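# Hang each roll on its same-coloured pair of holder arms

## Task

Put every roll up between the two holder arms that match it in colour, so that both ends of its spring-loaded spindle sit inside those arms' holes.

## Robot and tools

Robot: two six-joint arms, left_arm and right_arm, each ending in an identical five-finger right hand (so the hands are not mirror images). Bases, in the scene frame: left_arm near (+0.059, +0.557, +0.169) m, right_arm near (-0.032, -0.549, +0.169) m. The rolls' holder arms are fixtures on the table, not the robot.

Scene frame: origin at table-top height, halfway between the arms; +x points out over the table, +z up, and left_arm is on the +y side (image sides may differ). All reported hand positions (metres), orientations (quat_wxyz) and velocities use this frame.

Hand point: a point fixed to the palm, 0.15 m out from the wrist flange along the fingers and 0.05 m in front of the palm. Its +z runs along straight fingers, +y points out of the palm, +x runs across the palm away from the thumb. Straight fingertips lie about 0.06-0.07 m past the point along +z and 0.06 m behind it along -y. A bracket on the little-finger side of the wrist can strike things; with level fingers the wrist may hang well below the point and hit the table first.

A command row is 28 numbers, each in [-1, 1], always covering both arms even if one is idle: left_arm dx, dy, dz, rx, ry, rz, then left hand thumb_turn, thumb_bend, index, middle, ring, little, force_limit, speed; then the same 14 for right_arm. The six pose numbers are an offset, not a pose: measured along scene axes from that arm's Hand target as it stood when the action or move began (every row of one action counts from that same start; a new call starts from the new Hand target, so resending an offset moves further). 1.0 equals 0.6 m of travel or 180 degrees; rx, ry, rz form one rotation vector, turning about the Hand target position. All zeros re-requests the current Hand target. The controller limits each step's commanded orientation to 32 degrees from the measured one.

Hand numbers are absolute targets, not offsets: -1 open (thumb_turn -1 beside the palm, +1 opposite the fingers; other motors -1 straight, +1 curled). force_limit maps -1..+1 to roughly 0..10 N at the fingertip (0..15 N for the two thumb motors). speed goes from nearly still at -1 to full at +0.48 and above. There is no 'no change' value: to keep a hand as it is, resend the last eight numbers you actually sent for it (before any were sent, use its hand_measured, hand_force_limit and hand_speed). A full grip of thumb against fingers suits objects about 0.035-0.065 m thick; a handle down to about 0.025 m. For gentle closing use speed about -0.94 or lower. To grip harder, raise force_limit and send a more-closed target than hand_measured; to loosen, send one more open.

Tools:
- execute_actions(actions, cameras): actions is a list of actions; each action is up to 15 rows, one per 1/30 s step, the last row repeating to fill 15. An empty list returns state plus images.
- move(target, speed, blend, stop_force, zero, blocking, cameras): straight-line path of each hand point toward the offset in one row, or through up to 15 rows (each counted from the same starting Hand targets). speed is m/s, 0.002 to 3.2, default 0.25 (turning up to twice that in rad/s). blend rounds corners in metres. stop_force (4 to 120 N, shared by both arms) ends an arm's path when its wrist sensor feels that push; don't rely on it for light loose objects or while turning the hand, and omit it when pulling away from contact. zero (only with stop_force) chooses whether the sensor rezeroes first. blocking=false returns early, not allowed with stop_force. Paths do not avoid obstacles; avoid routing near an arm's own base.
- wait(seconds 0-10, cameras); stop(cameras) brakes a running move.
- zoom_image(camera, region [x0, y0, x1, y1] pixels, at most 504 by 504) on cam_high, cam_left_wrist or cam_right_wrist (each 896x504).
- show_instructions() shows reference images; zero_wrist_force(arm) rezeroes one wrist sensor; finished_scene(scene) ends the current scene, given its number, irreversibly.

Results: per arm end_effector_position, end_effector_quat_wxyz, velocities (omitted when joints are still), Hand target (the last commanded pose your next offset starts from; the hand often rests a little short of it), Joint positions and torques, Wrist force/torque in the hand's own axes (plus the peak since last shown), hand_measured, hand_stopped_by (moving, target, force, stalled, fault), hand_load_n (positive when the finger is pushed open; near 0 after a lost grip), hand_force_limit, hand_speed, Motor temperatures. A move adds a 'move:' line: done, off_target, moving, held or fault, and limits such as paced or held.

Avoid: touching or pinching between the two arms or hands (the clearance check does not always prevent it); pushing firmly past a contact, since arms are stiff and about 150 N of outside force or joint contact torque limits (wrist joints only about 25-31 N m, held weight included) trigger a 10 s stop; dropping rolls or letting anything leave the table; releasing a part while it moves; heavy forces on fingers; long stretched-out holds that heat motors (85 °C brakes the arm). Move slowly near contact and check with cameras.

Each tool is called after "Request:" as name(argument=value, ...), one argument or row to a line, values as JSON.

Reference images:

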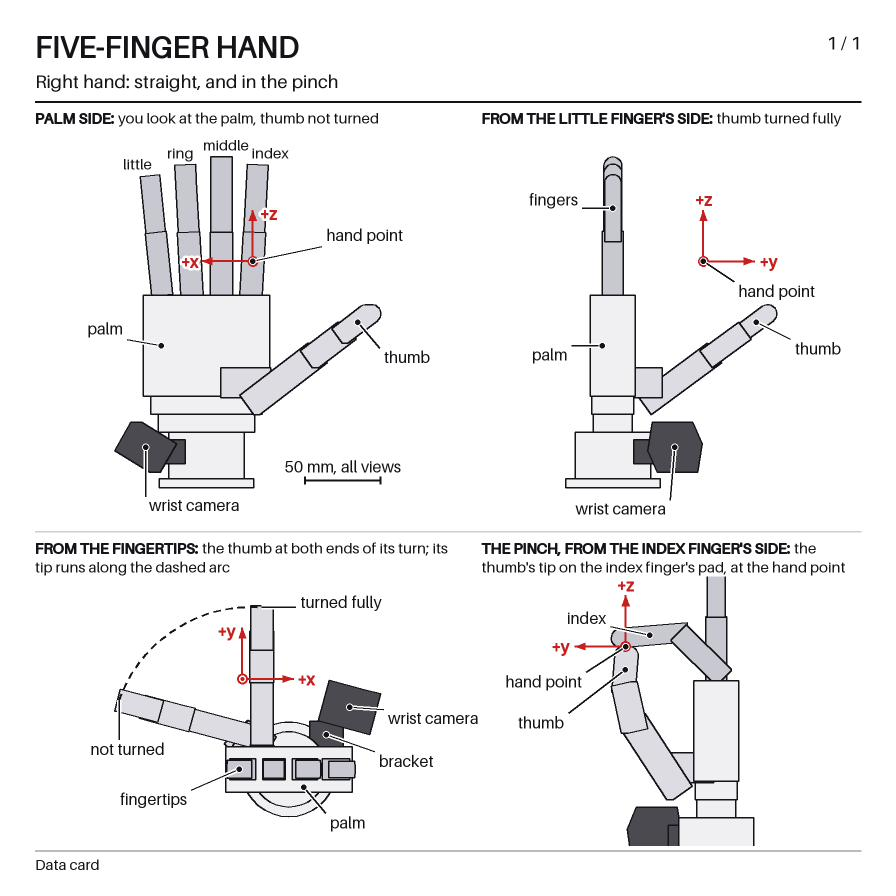

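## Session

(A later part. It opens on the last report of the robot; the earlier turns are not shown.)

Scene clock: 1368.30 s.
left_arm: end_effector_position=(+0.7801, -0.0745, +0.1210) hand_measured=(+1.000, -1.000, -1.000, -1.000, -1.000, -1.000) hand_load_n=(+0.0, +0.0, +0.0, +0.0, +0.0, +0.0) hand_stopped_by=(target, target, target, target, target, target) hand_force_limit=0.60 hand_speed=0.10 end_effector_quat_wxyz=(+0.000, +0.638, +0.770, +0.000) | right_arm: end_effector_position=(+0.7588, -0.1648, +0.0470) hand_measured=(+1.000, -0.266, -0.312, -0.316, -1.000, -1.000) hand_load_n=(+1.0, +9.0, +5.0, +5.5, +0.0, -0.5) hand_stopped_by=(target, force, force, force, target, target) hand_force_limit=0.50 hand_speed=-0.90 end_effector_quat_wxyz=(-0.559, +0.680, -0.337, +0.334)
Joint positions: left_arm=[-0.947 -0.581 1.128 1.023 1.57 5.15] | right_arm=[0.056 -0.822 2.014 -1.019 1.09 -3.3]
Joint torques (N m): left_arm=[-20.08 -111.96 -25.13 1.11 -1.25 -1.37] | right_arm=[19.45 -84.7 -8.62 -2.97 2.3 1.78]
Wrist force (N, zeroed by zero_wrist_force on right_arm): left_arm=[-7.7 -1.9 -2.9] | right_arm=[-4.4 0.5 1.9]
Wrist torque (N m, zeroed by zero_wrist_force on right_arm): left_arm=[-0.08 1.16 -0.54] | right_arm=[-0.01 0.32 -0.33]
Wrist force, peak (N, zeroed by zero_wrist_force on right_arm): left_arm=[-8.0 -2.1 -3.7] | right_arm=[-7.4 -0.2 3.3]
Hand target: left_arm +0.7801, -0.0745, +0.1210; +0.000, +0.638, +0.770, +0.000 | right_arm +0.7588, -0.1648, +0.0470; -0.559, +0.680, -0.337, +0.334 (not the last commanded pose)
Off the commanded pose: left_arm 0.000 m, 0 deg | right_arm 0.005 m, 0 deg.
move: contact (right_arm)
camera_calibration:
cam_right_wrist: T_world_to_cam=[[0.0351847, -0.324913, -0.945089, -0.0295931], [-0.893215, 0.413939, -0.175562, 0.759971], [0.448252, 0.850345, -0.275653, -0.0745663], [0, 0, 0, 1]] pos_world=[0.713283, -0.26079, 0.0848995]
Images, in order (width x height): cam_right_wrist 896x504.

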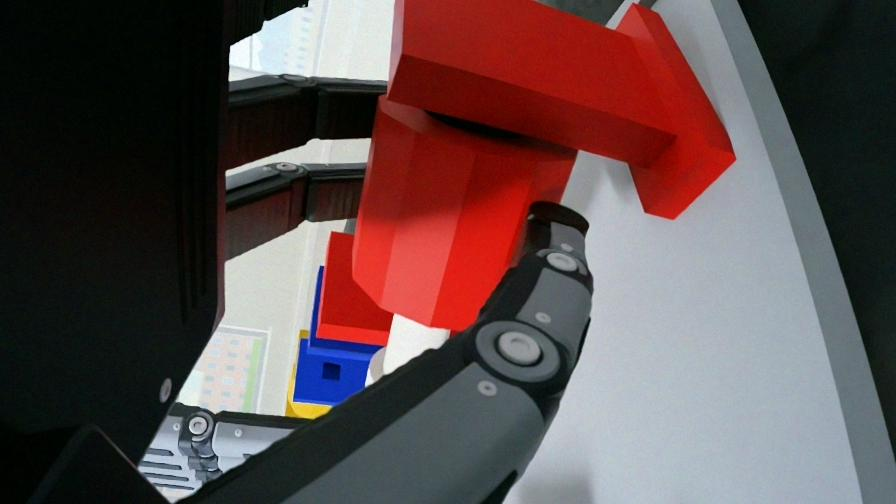

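Request:
execute_actions(
  actions=[],
)

Scene clock: 1372.20 s.
left_arm: end_effector_position=(+0.7801, -0.0745, +0.1210) hand_measured=(+1.000, -1.000, -1.000, -1.000, -1.000, -1.000) hand_load_n=(-0.5, +0.0, +0.0, +0.0, +0.0, +0.0) hand_stopped_by=(target, target, target, target, target, target) hand_force_limit=0.60 hand_speed=0.10 end_effector_quat_wxyz=(+0.000, +0.638, +0.770, +0.000) | right_arm: end_effector_position=(+0.7588, -0.1648, +0.0470) hand_measured=(+1.000, -0.266, -0.312, -0.316, -1.000, -1.000) hand_load_n=(+1.0, +9.0, +5.5, +6.0, +0.0, +0.0) hand_stopped_by=(target, force, force, force, target, target) hand_force_limit=0.50 hand_speed=-0.90 end_effector_quat_wxyz=(-0.559, +0.680, -0.337, +0.334)
Joint positions: left_arm=[-0.947 -0.581 1.128 1.023 1.57 5.15] | right_arm=[0.056 -0.822 2.014 -1.019 1.09 -3.3]
Joint velocities: within noise
Joint torques (N m): left_arm=[-22.03 -111.19 -24.46 0.91 -1.32 -1.51] | right_arm=[18.3 -84.49 -9.32 -3.19 -0.88 1.6]
Motor temperatures (°C): left_arm=[29 25 26 30 33 34] | right_arm=[28 26 28 32 29 32]
Wrist force (N, zeroed by zero_wrist_force on right_arm): left_arm=[-8.1 -2.0 -3.2] | right_arm=[-4.1 0.3 2.1]
Wrist torque (N m, zeroed by zero_wrist_force on right_arm): left_arm=[-0.06 1.23 -0.56] | right_arm=[-0.07 0.28 -0.31]
Wrist force, peak (N, zeroed by zero_wrist_force on right_arm): left_arm=[-8.2 -2.0 -3.3] | right_arm=[-4.6 0.7 2.1]
Hand target: left_arm +0.7801, -0.0745, +0.1210; +0.000, +0.638, +0.770, +0.000 | right_arm +0.7588, -0.1648, +0.0470; -0.559, +0.680, -0.337, +0.334 (not the last commanded pose)
Off the commanded pose: left_arm 0.000 m, 0 deg | right_arm 0.005 m, 0 deg.
camera_calibration:
cam_left_wrist: T_world_to_cam=[[0.881477, 0.472133, -0.00942255, -0.650447], [0.404736, -0.745067, 0.530155, -0.436035], [0.243283, -0.471133, -0.847849, -0.00411492], [0, 0, 0, 1]] pos_world=[0.750834, -0.0197166, 0.221548]
cam_right_wrist: T_world_to_cam=[[0.0351847, -0.324913, -0.945089, -0.0295931], [-0.893215, 0.413939, -0.175562, 0.759971], [0.448252, 0.850345, -0.275653, -0.0745663], [0, 0, 0, 1]] pos_world=[0.713283, -0.26079, 0.0848995]

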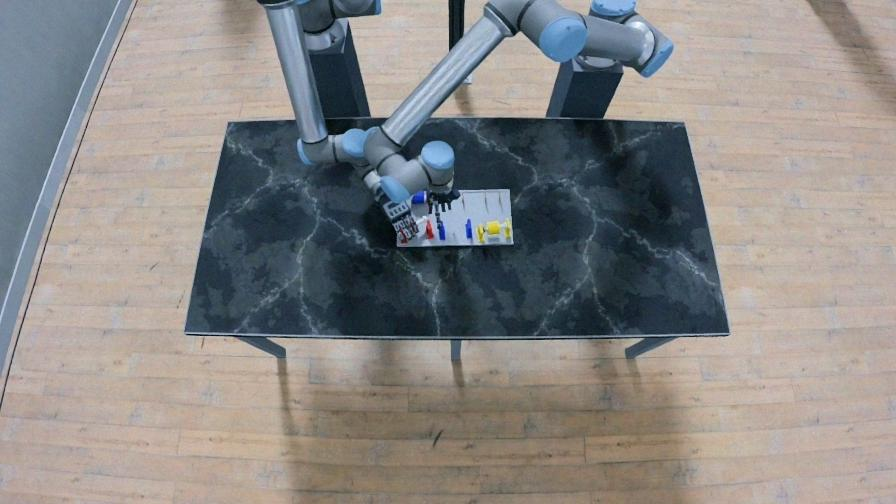

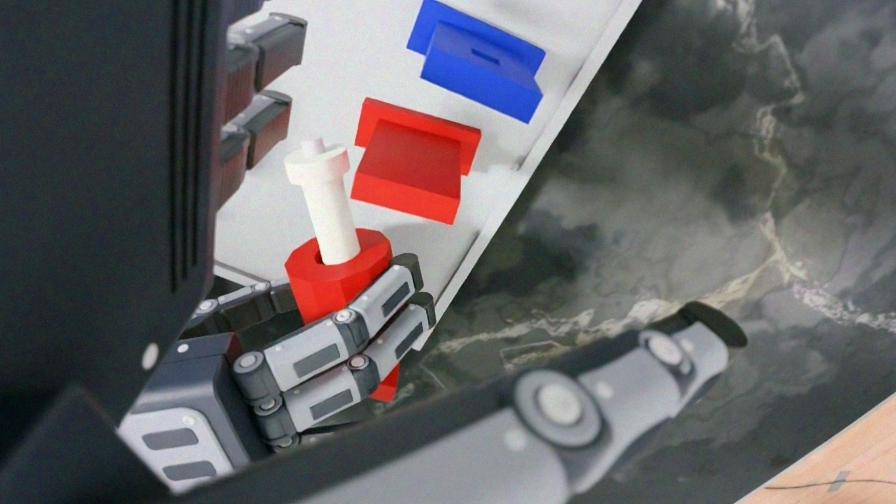

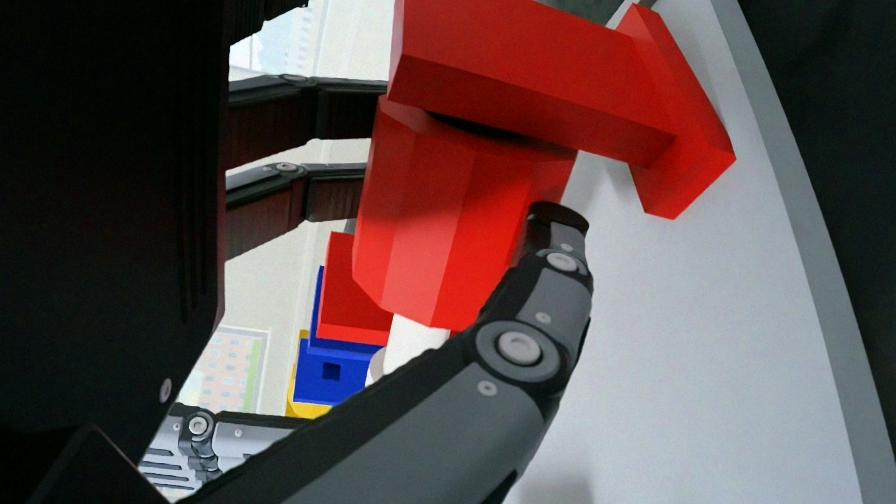

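Request:
zoom_image(
  camera="cam_right_wrist",
  region=[340, 40, 620, 250],
)

Request:
zoom_image(
  camera="cam_left_wrist",
  region=[220, 80, 500, 420],
)

Scaled by 1.800 from the camera's 896x504 image, which has a finer 1280x720 frame.

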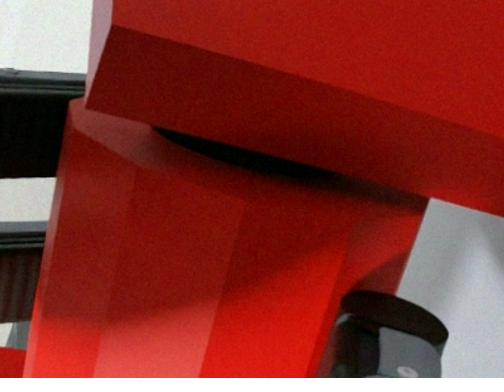

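Scaled by 1.482 from the camera's 896x504 image, which has a finer 1280x720 frame.

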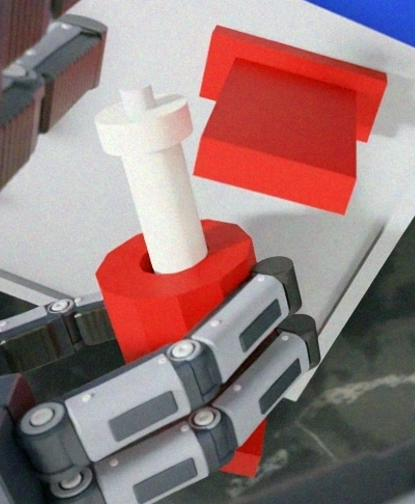

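Request:
move(
  target=[0,0,0,0,0,0,1,-1,-1,-1,-1,-1,0.6,0.1,-0.0086,0.00465,0,0,0,0,1,0.45,0.25,0.25,-1,-1,0.5,-0.9],
  speed=0.02,
)

Request:
move(
  target=[0,0,0,0,0,0,1,-1,-1,-1,-1,-1,0.6,0.1,0.0092,-0.0139,0,0,0,0,1,0.45,0.25,0.25,-1,-1,0.5,-0.9],
  speed=0.008,
  stop_force=4,
  cameras=["cam_left_wrist", "cam_right_wrist"],
)

Scene clock: 1379.27 s.
left_arm: end_effector_position=(+0.7801, -0.0745, +0.1210) hand_measured=(+1.000, -1.000, -1.000, -1.000, -1.000, -1.000) hand_load_n=(+0.0, +0.0, +0.0, +0.0, +0.0, +0.0) hand_stopped_by=(target, target, target, target, target, target) hand_force_limit=0.60 hand_speed=0.10 end_effector_quat_wxyz=(+0.000, +0.638, +0.770, +0.000) | right_arm: end_effector_position=(+0.7538, -0.1621, +0.0470) hand_measured=(+1.000, -0.266, -0.312, -0.316, -1.000, -1.000) hand_load_n=(+0.5, +9.5, +4.5, +5.5, +0.0, +0.0) hand_stopped_by=(target, force, force, force, target, target) hand_force_limit=0.50 hand_speed=-0.90 end_effector_quat_wxyz=(-0.559, +0.680, -0.337, +0.334)
Joint positions: left_arm=[-0.947 -0.581 1.128 1.023 1.57 5.15] | right_arm=[0.061 -0.825 2.022 -1.025 1.095 -3.299]
Joint torques (N m): left_arm=[-20.17 -110.09 -23.64 1.14 -1.05 -1.77] | right_arm=[21.64 -85.82 -8.53 -4.52 1.2 1.68]
Wrist force (N, zeroed by zero_wrist_force on right_arm): left_arm=[-7.8 -1.5 -3.2] | right_arm=[-2.6 1.0 1.6]
Wrist torque (N m, zeroed by zero_wrist_force on right_arm): left_arm=[0.02 1.19 -0.53] | right_arm=[-0.02 0.38 -0.33]
Wrist force, peak (N, zeroed by zero_wrist_force on right_arm): left_arm=[-8.2 -1.8 -3.2] | right_arm=[-4.6 0.6 2.4]
Hand target: left_arm +0.7801, -0.0745, +0.1210; +0.000, +0.638, +0.770, +0.000 | right_arm +0.7537, -0.1620, +0.0470; -0.559, +0.680, -0.337, +0.334
Off the commanded pose: left_arm 0.000 m, 0 deg | right_arm 0.000 m, 0 deg.
move: done

Scene clock: 1381.10 s.
left_arm: end_effector_position=(+0.7801, -0.0745, +0.1210) hand_measured=(+1.000, -1.000, -1.000, -1.000, -1.000, -1.000) hand_load_n=(+0.0, +0.0, +0.0, +0.0, +0.0, +0.0) hand_stopped_by=(target, target, target, target, target, target) hand_force_limit=0.60 hand_speed=0.10 end_effector_quat_wxyz=(+0.000, +0.638, +0.770, +0.000) | right_arm: end_effector_position=(+0.7561, -0.1657, +0.0470) hand_measured=(+1.000, -0.266, -0.312, -0.316, -1.000, -1.000) hand_load_n=(+0.5, +8.5, +5.5, +7.0, +0.0, +0.0) hand_stopped_by=(target, force, force, force, target, target) hand_force_limit=0.50 hand_speed=-0.90 end_effector_quat_wxyz=(-0.559, +0.680, -0.337, +0.334)
Joint positions: left_arm=[-0.947 -0.581 1.128 1.023 1.57 5.15] | right_arm=[0.055 -0.824 2.02 -1.023 1.089 -3.301]
Joint torques (N m): left_arm=[-18 -108.96 -23.8 1.46 -1.45 -1.31] | right_arm=[16.79 -82.62 -8.34 -1.59 1.79 1.6]
Wrist force (N, zeroed by zero_wrist_force on right_arm): left_arm=[-7.5 -1.6 -3.2] | right_arm=[-5.2 -1.2 3.3]
Wrist torque (N m, zeroed by zero_wrist_force on right_arm): left_arm=[0.00 1.15 -0.52] | right_arm=[-0.04 0.30 -0.40]
Wrist force, peak (N, zeroed by zero_wrist_force on right_arm): left_arm=[-8.1 -1.7 -3.5] | right_arm=[-7.9 -1.2 3.5]
Hand target: left_arm +0.7801, -0.0745, +0.1210; +0.000, +0.638, +0.770, +0.000 | right_arm +0.7561, -0.1657, +0.0470; -0.559, +0.680, -0.337, +0.334 (not the last commanded pose)
Off the commanded pose: left_arm 0.000 m, 0 deg | right_arm 0.005 m, 0 deg.
move: contact (right_arm)
camera_calibration:
cam_left_wrist: T_world_to_cam=[[0.881477, 0.472133, -0.00942255, -0.650447], [0.404736, -0.745067, 0.530155, -0.436035], [0.243283, -0.471133, -0.847849, -0.00411492], [0, 0, 0, 1]] pos_world=[0.750834, -0.0197166, 0.221548]
cam_right_wrist: T_world_to_cam=[[0.0352559, -0.324846, -0.94511, -0.0298217], [-0.893206, 0.413943, -0.175597, 0.75793], [0.448263, 0.850368, -0.27556, -0.0726006], [0, 0, 0, 1]] pos_world=[0.710583, -0.26169, 0.0848996]
Images, in order (width x height): cam_left_wrist 896x504, cam_right_wrist 896x504.

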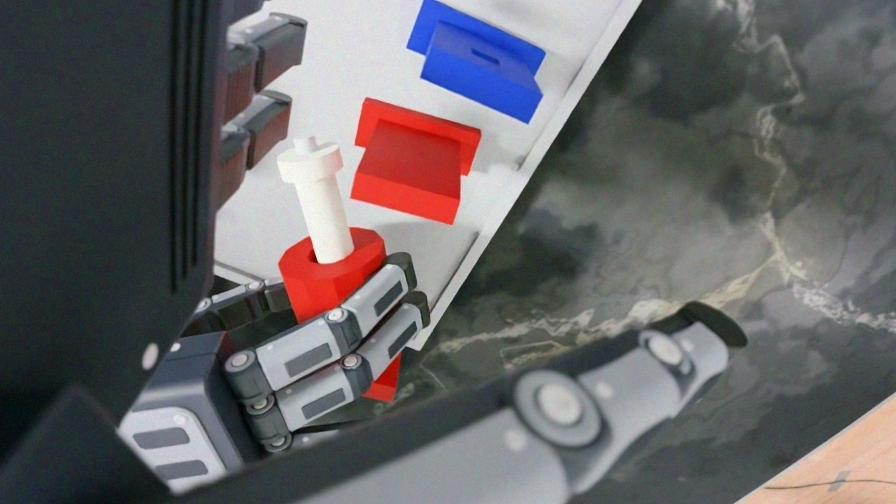

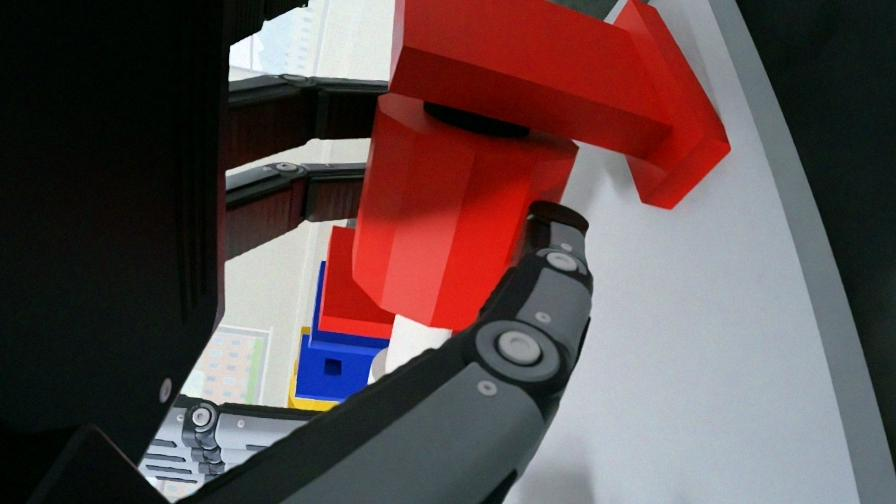

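Request:
move(
  target=[0,0,0,0,0,0,1,-1,-1,-1,-1,-1,0.6,0.1,-0.00655,-0.00123,0,0,0,0,1,0.45,0.25,0.25,-1,-1,0.5,-0.9],
  speed=0.004,
  stop_force=5,
  cameras=["cam_right_wrist"],
)

Scene clock: 1385.20 s.
left_arm: end_effector_position=(+0.7801, -0.0745, +0.1210) hand_measured=(+1.000, -1.000, -1.000, -1.000, -1.000, -1.000) hand_load_n=(+0.0, +0.0, +0.0, +0.0, +0.0, +0.0) hand_stopped_by=(target, target, target, target, target, target) hand_force_limit=0.60 hand_speed=0.10 end_effector_quat_wxyz=(+0.000, +0.638, +0.770, +0.000) | right_arm: end_effector_position=(+0.7546, -0.1659, +0.0470) hand_measured=(+1.000, -0.266, -0.312, -0.316, -1.000, -1.000) hand_load_n=(+0.5, +7.5, +6.0, +9.0, +0.0, +0.5) hand_stopped_by=(target, force, force, force, target, target) hand_force_limit=0.50 hand_speed=-0.90 end_effector_quat_wxyz=(-0.559, +0.680, -0.337, +0.334)
Joint positions: left_arm=[-0.947 -0.581 1.128 1.023 1.57 5.15] | right_arm=[0.055 -0.825 2.023 -1.025 1.088 -3.301]
Joint torques (N m): left_arm=[-19.95 -110.18 -24.74 1.07 -1 -1.35] | right_arm=[4.55 -61.71 -21.79 0.95 1.67 -0.39]
Wrist force (N, zeroed by zero_wrist_force on right_arm): left_arm=[-7.6 -1.8 -3.0] | right_arm=[-7.5 -1.6 7.9]
Wrist torque (N m, zeroed by zero_wrist_force on right_arm): left_arm=[-0.04 1.16 -0.53] | right_arm=[-0.07 0.12 -0.42]
Wrist force, peak (N, zeroed by zero_wrist_force on right_arm): left_arm=[-8.2 -1.6 -3.0] | right_arm=[-7.2 -1.0 9.6]
Hand target: left_arm +0.7801, -0.0745, +0.1210; +0.000, +0.638, +0.770, +0.000 | right_arm +0.7546, -0.1659, +0.0470; -0.559, +0.680, -0.337, +0.334 (not the last commanded pose)
Off the commanded pose: left_arm 0.000 m, 0 deg | right_arm 0.002 m, 0 deg.
move: contact (right_arm)
camera_calibration:
cam_right_wrist: T_world_to_cam=[[0.0352975, -0.324826, -0.945115, -0.0298541], [-0.893263, 0.413823, -0.175588, 0.756592], [0.448146, 0.850434, -0.275548, -0.0716138], [0, 0, 0, 1]] pos_world=[0.708983, -0.26189, 0.0848996]
Images, in order (width x height): cam_right_wrist 896x504.

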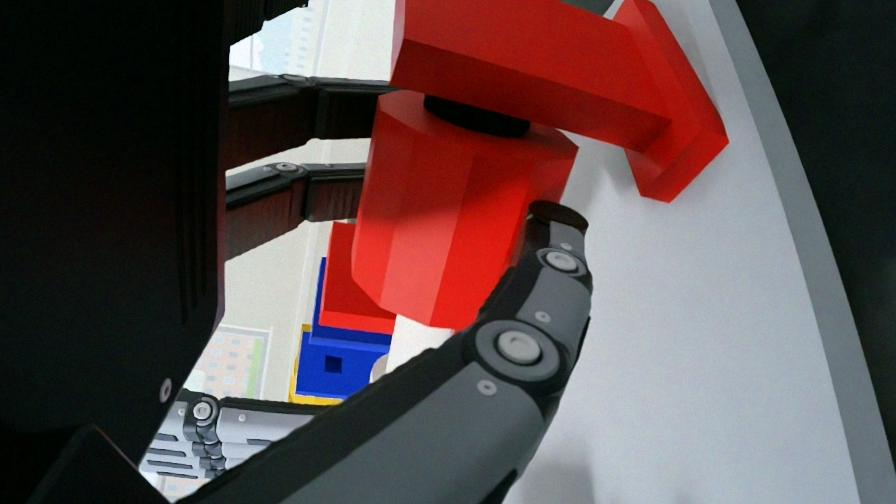

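Request:
zoom_image(
  camera="cam_right_wrist",
  region=[340, 20, 620, 230],
)

Scaled by 1.800 from the camera's 896x504 image, which has a finer 1280x720 frame.

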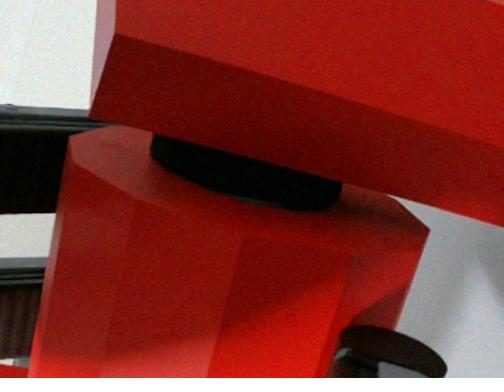

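Request:
move(
  target=[0,0,0,0,0,0,1,-1,-1,-1,-1,-1,0.6,0.1,-0.00655,-0.00123,0,0,0,0,1,0.45,0.25,0.25,-1,-1,0.5,-0.9],
  speed=0.004,
  stop_force=4,
  cameras=["cam_right_wrist"],
)

Scene clock: 1390.23 s.
left_arm: end_effector_position=(+0.7801, -0.0745, +0.1210) hand_measured=(+1.000, -1.000, -1.000, -1.000, -1.000, -1.000) hand_load_n=(+0.0, +0.0, +0.0, +0.0, +0.0, +0.0) hand_stopped_by=(target, target, target, target, target, target) hand_force_limit=0.60 hand_speed=0.10 end_effector_quat_wxyz=(+0.000, +0.638, +0.770, +0.000) | right_arm: end_effector_position=(+0.7537, -0.1659, +0.0470) hand_measured=(+1.000, -0.266, -0.312, -0.316, -1.000, -1.000) hand_load_n=(-0.5, +7.0, +5.5, +10.5, +0.0, +0.0) hand_stopped_by=(target, force, force, force, target, target) hand_force_limit=0.50 hand_speed=-0.90 end_effector_quat_wxyz=(-0.559, +0.680, -0.337, +0.334)
Joint positions: left_arm=[-0.947 -0.581 1.128 1.023 1.57 5.15] | right_arm=[0.055 -0.826 2.025 -1.026 1.088 -3.301]
Joint torques (N m): left_arm=[-19.72 -110.87 -24.66 1.35 -1.36 -1.4] | right_arm=[-6.85 -64.48 -19.93 1.05 2.88 -0.39]
Wrist force (N, zeroed by zero_wrist_force on right_arm): left_arm=[-8.0 -1.9 -3.2] | right_arm=[-6.0 -1.4 9.1]
Wrist torque (N m, zeroed by zero_wrist_force on right_arm): left_arm=[-0.05 1.22 -0.56] | right_arm=[0.05 0.03 -0.40]
Wrist force, peak (N, zeroed by zero_wrist_force on right_arm): left_arm=[-8.1 -2.0 -3.2] | right_arm=[-6.3 -1.7 12.4]
Hand target: left_arm +0.7801, -0.0745, +0.1210; +0.000, +0.638, +0.770, +0.000 | right_arm +0.7537, -0.1659, +0.0470; -0.559, +0.680, -0.337, +0.334 (not the last commanded pose)
Off the commanded pose: left_arm 0.000 m, 0 deg | right_arm 0.003 m, 0 deg.
move: contact (right_arm)
camera_calibration:
cam_right_wrist: T_world_to_cam=[[0.0352983, -0.324823, -0.945116, -0.0298255], [-0.893304, 0.413747, -0.175562, 0.755884], [0.448065, 0.850473, -0.275561, -0.0711873], [0, 0, 0, 1]] pos_world=[0.708183, -0.26189, 0.0848995]
Images, in order (width x height): cam_right_wrist 896x504.

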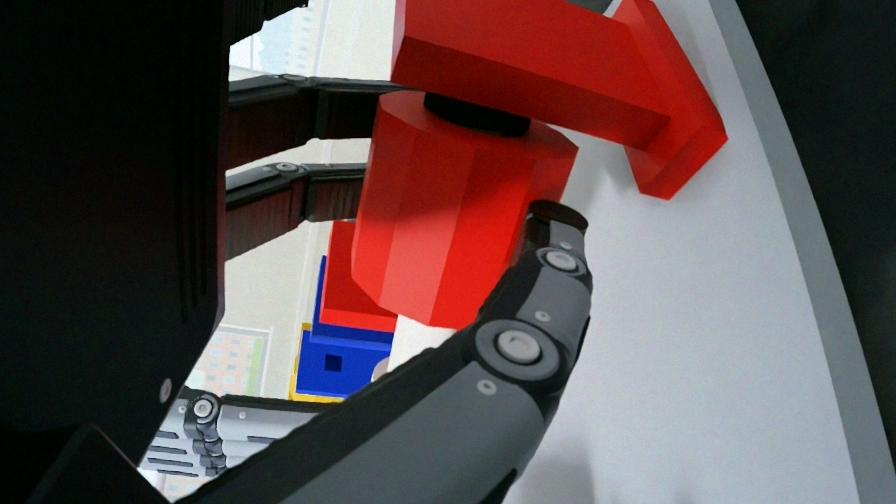

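Request:
move(
  target=[0,0,0,0,0,0,1,-1,-1,-1,-1,-1,0.6,0.1,0.0059,0.0011,0,0,0,0,1,0.45,0.25,0.25,-1,-1,0.5,-0.9],
  speed=0.01,
  cameras=["cam_right_wrist"],
)

Scene clock: 1396.13 s.
left_arm: end_effector_position=(+0.7801, -0.0745, +0.1210) hand_measured=(+1.000, -1.000, -1.000, -1.000, -1.000, -1.000) hand_load_n=(+0.0, +0.0, +0.0, +0.0, +0.0, +0.0) hand_stopped_by=(target, target, target, target, target, target) hand_force_limit=0.60 hand_speed=0.10 end_effector_quat_wxyz=(+0.000, +0.638, +0.770, +0.000) | right_arm: end_effector_position=(+0.7572, -0.1653, +0.0470) hand_measured=(+1.000, -0.266, -0.312, -0.316, -1.000, -1.000) hand_load_n=(+1.0, +9.0, +4.0, +6.5, +0.0, +0.0) hand_stopped_by=(target, force, force, force, target, target) hand_force_limit=0.50 hand_speed=-0.90 end_effector_quat_wxyz=(-0.559, +0.680, -0.337, +0.334)
Joint positions: left_arm=[-0.947 -0.581 1.128 1.023 1.57 5.15] | right_arm=[0.055 -0.823 2.018 -1.022 1.089 -3.3]
Joint torques (N m): left_arm=[-21.2 -109.75 -25.26 0.99 -1.19 -1.34] | right_arm=[20.49 -60.06 -24.77 0.49 2.07 1.86]
Wrist force (N, zeroed by zero_wrist_force on right_arm): left_arm=[-7.9 -1.6 -3.2] | right_arm=[-3.1 0.4 1.5]
Wrist torque (N m, zeroed by zero_wrist_force on right_arm): left_arm=[-0.01 1.20 -0.54] | right_arm=[0.00 0.27 -0.31]
Wrist force, peak (N, zeroed by zero_wrist_force on right_arm): left_arm=[-8.4 -1.7 -3.1] | right_arm=[-6.1 -1.6 10.0]
Hand target: left_arm +0.7801, -0.0745, +0.1210; +0.000, +0.638, +0.770, +0.000 | right_arm +0.7573, -0.1653, +0.0470; -0.559, +0.680, -0.337, +0.334
Off the commanded pose: left_arm 0.000 m, 0 deg | right_arm 0.000 m, 0 deg.
move: done
camera_calibration:
cam_right_wrist: T_world_to_cam=[[0.0352975, -0.324826, -0.945115, -0.029751], [-0.893263, 0.413823, -0.175588, 0.758666], [0.448146, 0.850434, -0.275548, -0.0732892], [0, 0, 0, 1]] pos_world=[0.711583, -0.26129, 0.0848996]
Images, in order (width x height): cam_right_wrist 896x504.

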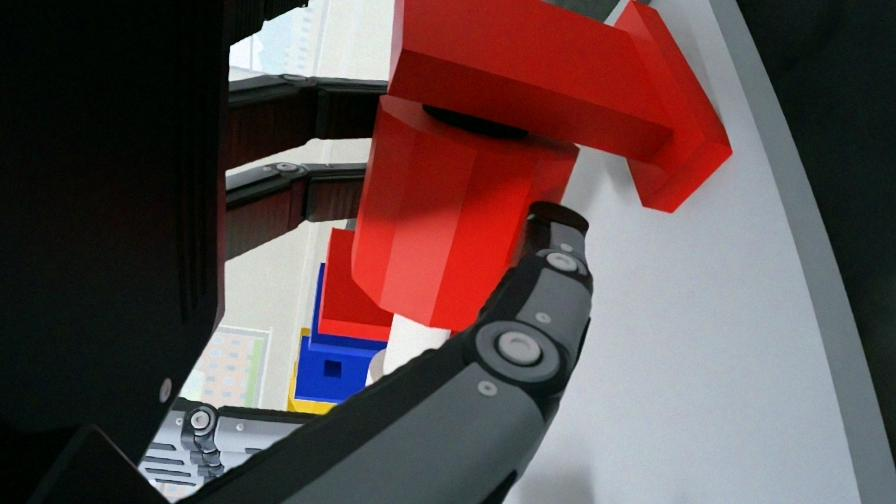

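Request:
move(
  target=[0,0,0,0,0,0,1,-1,-1,-1,-1,-1,0.6,0.1,0.0064,-0.0097,0,0,0,0,1,0.45,0.25,0.25,-1,-1,0.5,-0.9],
  speed=0.006,
  stop_force=5,
  cameras=["cam_right_wrist"],
)

Request:
zoom_image(
  camera="cam_right_wrist",
  region=[340, 20, 620, 230],
)

Scene clock: 1398.17 s.
left_arm: end_effector_position=(+0.7801, -0.0745, +0.1210) hand_measured=(+1.000, -1.000, -1.000, -1.000, -1.000, -1.000) hand_load_n=(+0.0, +0.0, +0.0, +0.0, +0.0, +0.0) hand_stopped_by=(target, target, target, target, target, target) hand_force_limit=0.60 hand_speed=0.10 end_effector_quat_wxyz=(+0.000, +0.638, +0.770, +0.000) | right_arm: end_effector_position=(+0.7579, -0.1662, +0.0470) hand_measured=(+1.000, -0.266, -0.312, -0.316, -1.000, -1.000) hand_load_n=(+3.0, +9.0, +5.0, +6.5, +0.0, +0.0) hand_stopped_by=(target, force, force, force, target, target) hand_force_limit=0.50 hand_speed=-0.90 end_effector_quat_wxyz=(-0.559, +0.680, -0.337, +0.334)
Joint positions: left_arm=[-0.947 -0.581 1.128 1.023 1.57 5.15] | right_arm=[0.054 -0.823 2.017 -1.021 1.087 -3.301]
Joint torques (N m): left_arm=[-20.41 -110.22 -25.22 0.73 -1.13 -1.28] | right_arm=[16.64 -82.34 -9.25 -2.87 3.02 1.64]
Wrist force (N, zeroed by zero_wrist_force on right_arm): left_arm=[-7.8 -2.1 -3.2] | right_arm=[-7.8 0.7 2.6]
Wrist torque (N m, zeroed by zero_wrist_force on right_arm): left_arm=[-0.08 1.20 -0.55] | right_arm=[0.07 0.33 -0.34]
Wrist force, peak (N, zeroed by zero_wrist_force on right_arm): left_arm=[-8.2 -1.8 -3.3] | right_arm=[-10.6 0.1 4.2]
Hand target: left_arm +0.7801, -0.0745, +0.1210; +0.000, +0.638, +0.770, +0.000 | right_arm +0.7579, -0.1662, +0.0470; -0.559, +0.680, -0.337, +0.334 (not the last commanded pose)
Off the commanded pose: left_arm 0.000 m, 0 deg | right_arm 0.006 m, 0 deg.
move: contact (right_arm)
camera_calibration:
cam_right_wrist: T_world_to_cam=[[0.0352851, -0.324779, -0.945131, -0.0300491], [-0.893363, 0.413647, -0.175495, 0.75977], [0.447948, 0.850538, -0.27555, -0.0727145], [0, 0, 0, 1]] pos_world=[0.712383, -0.262189, 0.0848994]
Images, in order (width x height): cam_right_wrist 896x504.

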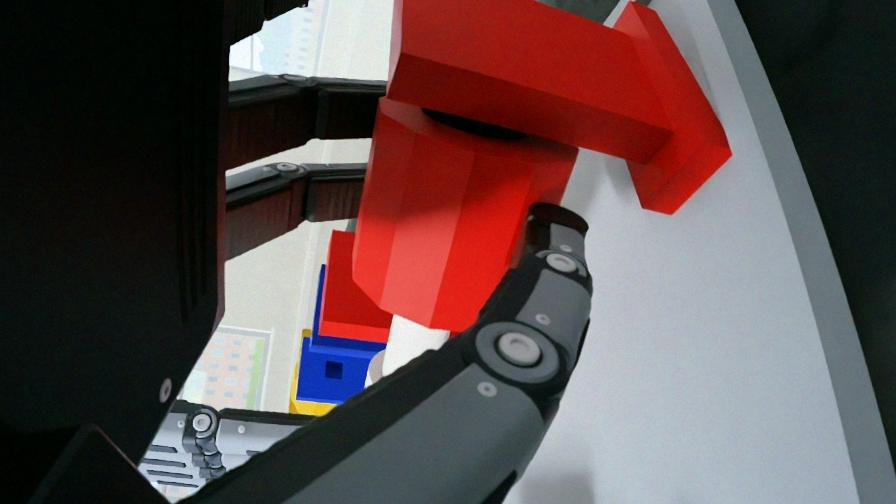

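Scaled by 1.800 from the camera's 896x504 image, which has a finer 1280x720 frame.

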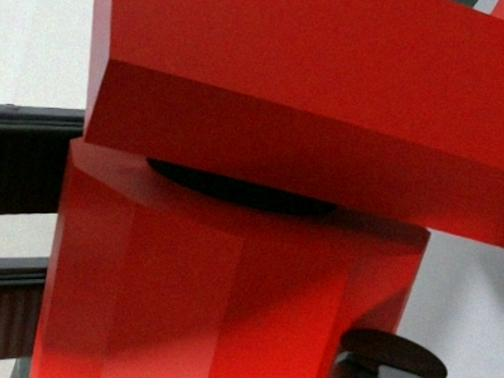

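Request:
move(
  target=[0,0,0,0,0,0,1,-1,-1,-1,-1,-1,0.6,0.1,0,0,0.006,0,0,0,1,0.45,0.25,0.25,-1,-1,0.5,-0.9],
  speed=0.004,
  stop_force=5,
)

Request:
move(
  target=[0,0,0,0,0,0,1,-1,-1,-1,-1,-1,0.6,0.1,0,0,-0.009,0,0,0,1,0.45,0.25,0.25,-1,-1,0.5,-0.9],
  speed=0.004,
  stop_force=7,
  cameras=["cam_right_wrist"],
)

Scene clock: 1400.73 s.
left_arm: end_effector_position=(+0.7801, -0.0745, +0.1210) hand_measured=(+1.000, -1.000, -1.000, -1.000, -1.000, -1.000) hand_load_n=(+0.5, +0.0, +0.0, +0.0, +0.0, +0.0) hand_stopped_by=(target, target, target, target, target, target) hand_force_limit=0.60 hand_speed=0.10 end_effector_quat_wxyz=(+0.000, +0.638, +0.770, +0.000) | right_arm: end_effector_position=(+0.7579, -0.1662, +0.0506) hand_measured=(+1.000, -0.266, -0.312, -0.316, -1.000, -1.000) hand_load_n=(+3.5, +9.0, +4.5, +6.0, +0.0, +0.0) hand_stopped_by=(target, force, force, force, target, target) hand_force_limit=0.50 hand_speed=-0.90 end_effector_quat_wxyz=(-0.559, +0.680, -0.337, +0.334)
Joint positions: left_arm=[-0.947 -0.581 1.128 1.023 1.57 5.15] | right_arm=[0.054 -0.829 2.018 -1.016 1.087 -3.301]
Joint torques (N m): left_arm=[-22.86 -109.44 -25.32 1.6 -1.22 -1.33] | right_arm=[15.36 -85.01 -10.56 0.82 0.44 1.33]
Wrist force (N, zeroed by zero_wrist_force on right_arm): left_arm=[-7.7 -1.7 -3.1] | right_arm=[-7.6 2.2 3.3]
Wrist torque (N m, zeroed by zero_wrist_force on right_arm): left_arm=[-0.03 1.18 -0.53] | right_arm=[0.01 0.28 -0.27]
Wrist force, peak (N, zeroed by zero_wrist_force on right_arm): left_arm=[-8.2 -1.6 -3.4] | right_arm=[-7.9 1.8 3.5]
Hand target: left_arm +0.7801, -0.0745, +0.1210; +0.000, +0.638, +0.770, +0.000 | right_arm +0.7579, -0.1662, +0.0506; -0.559, +0.680, -0.337, +0.334
Off the commanded pose: left_arm 0.000 m, 0 deg | right_arm 0.000 m, 0 deg.
move: done

Scene clock: 1402.83 s.
left_arm: end_effector_position=(+0.7801, -0.0745, +0.1210) hand_measured=(+1.000, -1.000, -1.000, -1.000, -1.000, -1.000) hand_load_n=(+0.0, +0.0, +0.0, +0.0, +0.0, +0.0) hand_stopped_by=(target, target, target, target, target, target) hand_force_limit=0.60 hand_speed=0.10 end_effector_quat_wxyz=(+0.000, +0.638, +0.770, +0.000) | right_arm: end_effector_position=(+0.7579, -0.1662, +0.0452) hand_measured=(+1.000, -0.266, -0.312, -0.316, -1.000, -1.000) hand_load_n=(+2.0, +7.0, +4.5, +10.0, +0.0, +0.0) hand_stopped_by=(target, force, force, force, target, target) hand_force_limit=0.50 hand_speed=-0.90 end_effector_quat_wxyz=(-0.559, +0.680, -0.337, +0.334)
Joint positions: left_arm=[-0.947 -0.581 1.128 1.023 1.57 5.15] | right_arm=[0.054 -0.82 2.016 -1.023 1.087 -3.301]
Joint torques (N m): left_arm=[-20.19 -108.82 -24.8 1.26 -0.89 -1.03] | right_arm=[13.21 -62.37 -22.03 -3.16 -0.33 0.5]
Wrist force (N, zeroed by zero_wrist_force on right_arm): left_arm=[-8.0 -1.7 -3.1] | right_arm=[-8.1 -4.0 5.4]
Wrist torque (N m, zeroed by zero_wrist_force on right_arm): left_arm=[-0.02 1.21 -0.54] | right_arm=[0.06 0.21 -0.51]
Wrist force, peak (N, zeroed by zero_wrist_force on right_arm): left_arm=[-8.2 -1.6 -3.1] | right_arm=[-8.4 -4.0 6.0]
Hand target: left_arm +0.7801, -0.0745, +0.1210; +0.000, +0.638, +0.770, +0.000 | right_arm +0.7579, -0.1662, +0.0452; -0.559, +0.680, -0.337, +0.334
Off the commanded pose: left_arm 0.000 m, 0 deg | right_arm 0.000 m, 0 deg.
move: done
camera_calibration:
cam_right_wrist: T_world_to_cam=[[0.0352851, -0.324779, -0.945131, -0.0317503], [-0.893363, 0.413647, -0.175495, 0.759454], [0.447948, 0.850538, -0.27555, -0.0732105], [0, 0, 0, 1]] pos_world=[0.712383, -0.262189, 0.0830994]
Images, in order (width x height): cam_right_wrist 896x504.

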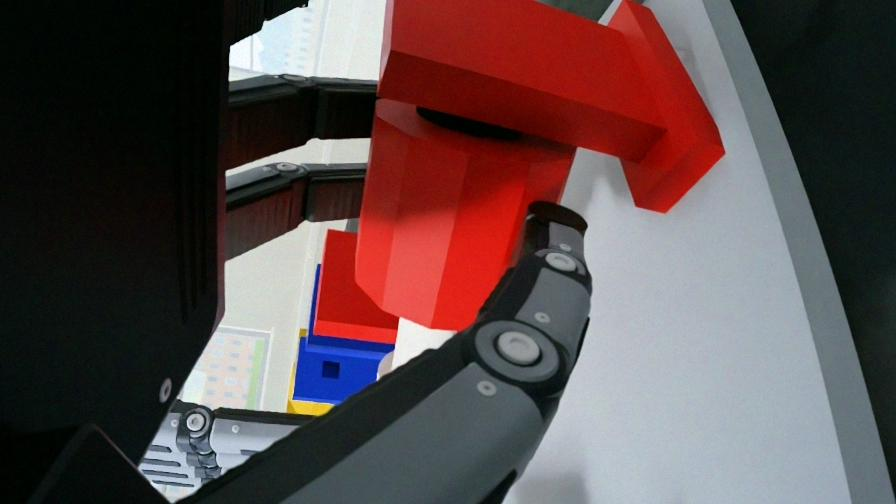

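Request:
move(
  target=[0,0,0,0,0,0,1,-1,-1,-1,-1,-1,0.6,0.1,0,0,0.0133,0,0,0,1,0.45,0.25,0.25,-1,-1,0.5,-0.9],
  speed=0.004,
  stop_force=9,
  cameras=["cam_right_wrist"],
)

Scene clock: 1406.37 s.
left_arm: end_effector_position=(+0.7801, -0.0745, +0.1210) hand_measured=(+1.000, -1.000, -1.000, -1.000, -1.000, -1.000) hand_load_n=(+0.0, +0.0, +0.0, +0.0, +0.0, +0.0) hand_stopped_by=(target, target, target, target, target, target) hand_force_limit=0.60 hand_speed=0.10 end_effector_quat_wxyz=(+0.000, +0.638, +0.770, +0.000) | right_arm: end_effector_position=(+0.7579, -0.1662, +0.0532) hand_measured=(+1.000, -0.266, -0.312, -0.316, -1.000, -1.000) hand_load_n=(+3.5, +9.0, +4.0, +4.0, +0.0, +0.0) hand_stopped_by=(target, force, force, force, target, target) hand_force_limit=0.50 hand_speed=-0.90 end_effector_quat_wxyz=(-0.559, +0.680, -0.337, +0.334)
Joint positions: left_arm=[-0.947 -0.581 1.128 1.023 1.57 5.15] | right_arm=[0.054 -0.833 2.018 -1.012 1.087 -3.301]
Joint torques (N m): left_arm=[-20.13 -110.43 -26.38 1.24 -1.2 -0.93] | right_arm=[5.33 -86.14 -11.55 0.44 -0.46 -0.05]
Wrist force (N, zeroed by zero_wrist_force on right_arm): left_arm=[-8.1 -1.6 -2.9] | right_arm=[-6.3 3.3 2.4]
Wrist torque (N m, zeroed by zero_wrist_force on right_arm): left_arm=[-0.03 1.22 -0.55] | right_arm=[-0.03 0.25 -0.21]
Wrist force, peak (N, zeroed by zero_wrist_force on right_arm): left_arm=[-8.4 -1.4 -3.2] | right_arm=[-7.7 -4.5 6.1]
Hand target: left_arm +0.7801, -0.0745, +0.1210; +0.000, +0.638, +0.770, +0.000 | right_arm +0.7579, -0.1662, +0.0532; -0.559, +0.680, -0.337, +0.334
Off the commanded pose: left_arm 0.000 m, 0 deg | right_arm 0.000 m, 0 deg.
move: done
camera_calibration:
cam_right_wrist: T_world_to_cam=[[0.0352851, -0.324779, -0.945131, -0.0241892], [-0.893363, 0.413647, -0.175495, 0.760858], [0.447948, 0.850538, -0.27555, -0.0710061], [0, 0, 0, 1]] pos_world=[0.712383, -0.262189, 0.0910994]
Images, in order (width x height): cam_right_wrist 896x504.

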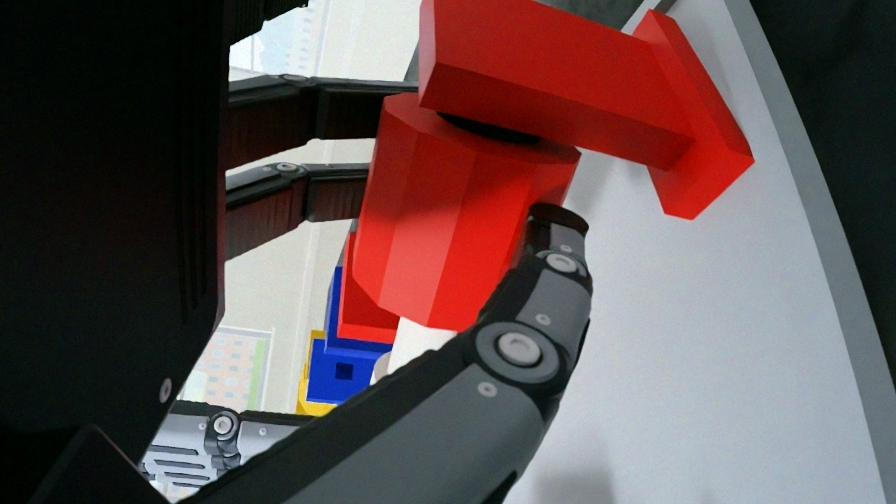

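Request:
move(
  target=[0,0,0,0,0,0,1,-1,-1,-1,-1,-1,0.6,0.1,0,0,-0.0075,0,0,0,1,0.45,0.25,0.25,-1,-1,0.5,-0.9],
  speed=0.01,
  cameras=["cam_left_wrist","cam_right_wrist"],
)

Request:
zoom_image(
  camera="cam_left_wrist",
  region=[260, 80, 500, 260],
)

Scene clock: 1408.80 s.
left_arm: end_effector_position=(+0.7801, -0.0745, +0.1210) hand_measured=(+1.000, -1.000, -1.000, -1.000, -1.000, -1.000) hand_load_n=(+0.0, +0.0, +0.0, +0.0, +0.0, +0.0) hand_stopped_by=(target, target, target, target, target, target) hand_force_limit=0.60 hand_speed=0.10 end_effector_quat_wxyz=(+0.000, +0.638, +0.770, +0.000) | right_arm: end_effector_position=(+0.7579, -0.1662, +0.0488) hand_measured=(+1.000, -0.266, -0.312, -0.316, -1.000, -1.000) hand_load_n=(+1.5, +8.5, +3.5, +6.0, +0.0, +0.0) hand_stopped_by=(target, force, force, force, target, target) hand_force_limit=0.50 hand_speed=-0.90 end_effector_quat_wxyz=(-0.559, +0.680, -0.337, +0.334)
Joint positions: left_arm=[-0.947 -0.581 1.128 1.023 1.57 5.15] | right_arm=[0.054 -0.826 2.017 -1.018 1.087 -3.301]
Joint torques (N m): left_arm=[-21.42 -111.32 -25.25 0.94 -1.07 -0.82] | right_arm=[0.02 -66.63 -24.34 -4.72 -0.74 -0.97]
Wrist force (N, zeroed by zero_wrist_force on right_arm): left_arm=[-7.9 -1.6 -3.2] | right_arm=[-3.5 0.3 1.6]
Wrist torque (N m, zeroed by zero_wrist_force on right_arm): left_arm=[0.01 1.20 -0.53] | right_arm=[0.03 0.27 -0.31]
Wrist force, peak (N, zeroed by zero_wrist_force on right_arm): left_arm=[-8.2 -1.9 -3.4] | right_arm=[-7.0 3.0 2.3]
Hand target: left_arm +0.7801, -0.0745, +0.1210; +0.000, +0.638, +0.770, +0.000 | right_arm +0.7579, -0.1662, +0.0487; -0.559, +0.680, -0.337, +0.334
Off the commanded pose: left_arm 0.000 m, 0 deg | right_arm 0.000 m, 0 deg.
move: done
camera_calibration:
cam_left_wrist: T_world_to_cam=[[0.881477, 0.472133, -0.00942255, -0.650447], [0.404736, -0.745067, 0.530155, -0.436035], [0.243283, -0.471133, -0.847849, -0.00411492], [0, 0, 0, 1]] pos_world=[0.750834, -0.0197166, 0.221548]
cam_right_wrist: T_world_to_cam=[[0.0352851, -0.324779, -0.945131, -0.0283478], [-0.893363, 0.413647, -0.175495, 0.760086], [0.447948, 0.850538, -0.27555, -0.0722185], [0, 0, 0, 1]] pos_world=[0.712383, -0.262189, 0.0866994]
Images, in order (width x height): cam_left_wrist 896x504, cam_right_wrist 896x504.

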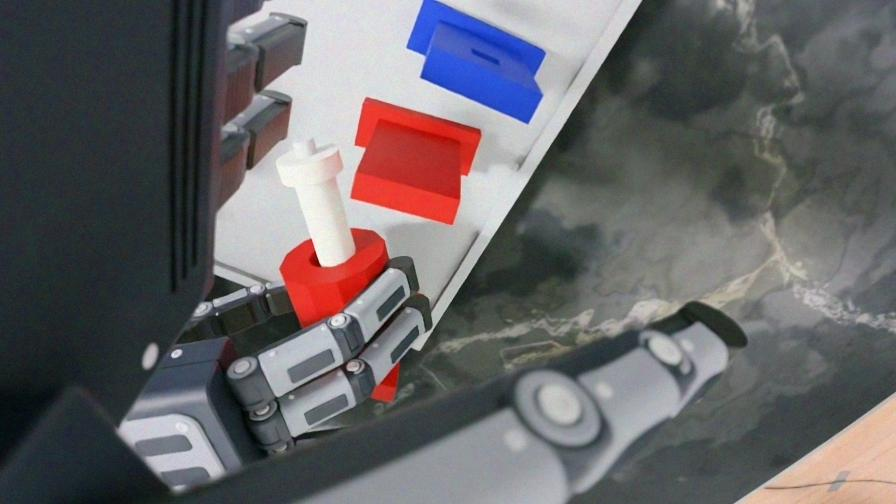

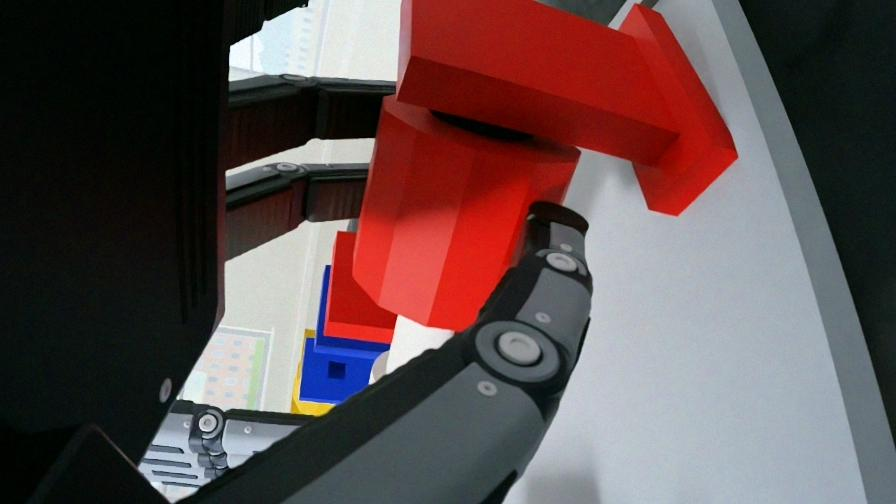

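Scaled by 2.100 from the camera's 896x504 image, which has a finer 1280x720 frame.

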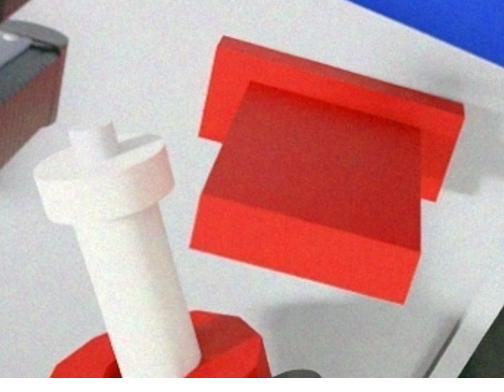

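Request:
move(
  target=[0.0033,0.0006,-0.02,0,0,0,1,-1,-1,-1,-1,-1,0.6,0.1,0,0,0,0,0,0,1,0.45,0.25,0.25,-1,-1,0.5,-0.9],
  speed=0.03,
  cameras=["cam_left_wrist"],
)

Request:
zoom_image(
  camera="cam_left_wrist",
  region=[220, 60, 500, 260],
)

Scene clock: 1413.30 s.
left_arm: end_effector_position=(+0.7820, -0.0742, +0.1091) hand_measured=(+1.000, -1.000, -1.000, -1.000, -1.000, -1.000) hand_load_n=(+0.0, -0.5, +0.0, +0.0, +0.0, -0.5) hand_stopped_by=(target, target, target, target, target, target) hand_force_limit=0.60 hand_speed=0.10 end_effector_quat_wxyz=(+0.000, +0.638, +0.770, +0.000) | right_arm: end_effector_position=(+0.7579, -0.1662, +0.0487) hand_measured=(+1.000, -0.266, -0.312, -0.316, -1.000, -1.000) hand_load_n=(+1.5, +8.5, +3.5, +6.0, +0.0, +0.0) hand_stopped_by=(target, force, force, force, target, target) hand_force_limit=0.50 hand_speed=-0.90 end_effector_quat_wxyz=(-0.559, +0.680, -0.337, +0.334)
Joint positions: left_arm=[-0.945 -0.568 1.126 1.013 1.57 5.152] | right_arm=[0.054 -0.826 2.017 -1.019 1.087 -3.301]
Joint torques (N m): left_arm=[12.82 -91.47 -37.38 0.73 -1.09 0.82] | right_arm=[-11.53 -65.03 -24.4 -4.63 -0.59 -1.65]
Wrist force (N, zeroed by zero_wrist_force on right_arm): left_arm=[-7.8 -1.5 -3.3] | right_arm=[-3.8 0.5 2.0]
Wrist torque (N m, zeroed by zero_wrist_force on right_arm): left_arm=[0.03 1.19 -0.53] | right_arm=[0.03 0.30 -0.33]
Wrist force, peak (N, zeroed by zero_wrist_force on right_arm): left_arm=[-8.1 -1.7 -3.3] | right_arm=[-4.1 0.1 2.2]
Hand target: left_arm +0.7820, -0.0742, +0.1090; +0.000, +0.638, +0.770, +0.000 | right_arm +0.7579, -0.1662, +0.0487; -0.559, +0.680, -0.337, +0.334
Off the commanded pose: left_arm 0.000 m, 0 deg | right_arm 0.000 m, 0 deg.
move: done
camera_calibration:
cam_left_wrist: T_world_to_cam=[[0.881513, 0.472067, -0.00937463, -0.652502], [0.404658, -0.745108, 0.530156, -0.430254], [0.243284, -0.471133, -0.847848, -0.0145505], [0, 0, 0, 1]] pos_world=[0.752834, -0.0194166, 0.209648]
Images, in order (width x height): cam_left_wrist 896x504.

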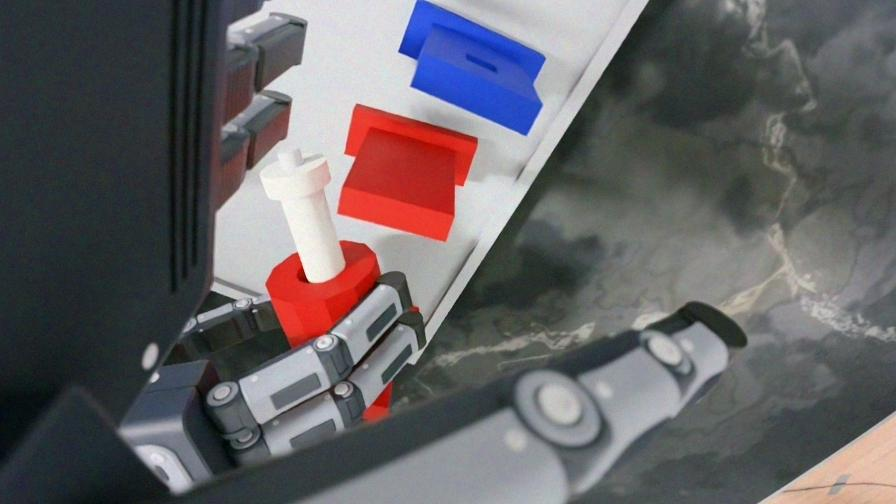

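Scaled by 1.800 from the camera's 896x504 image, which has a finer 1280x720 frame.

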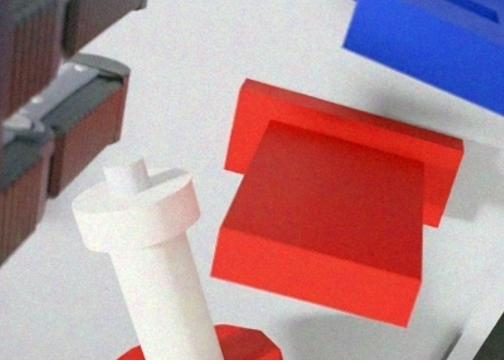

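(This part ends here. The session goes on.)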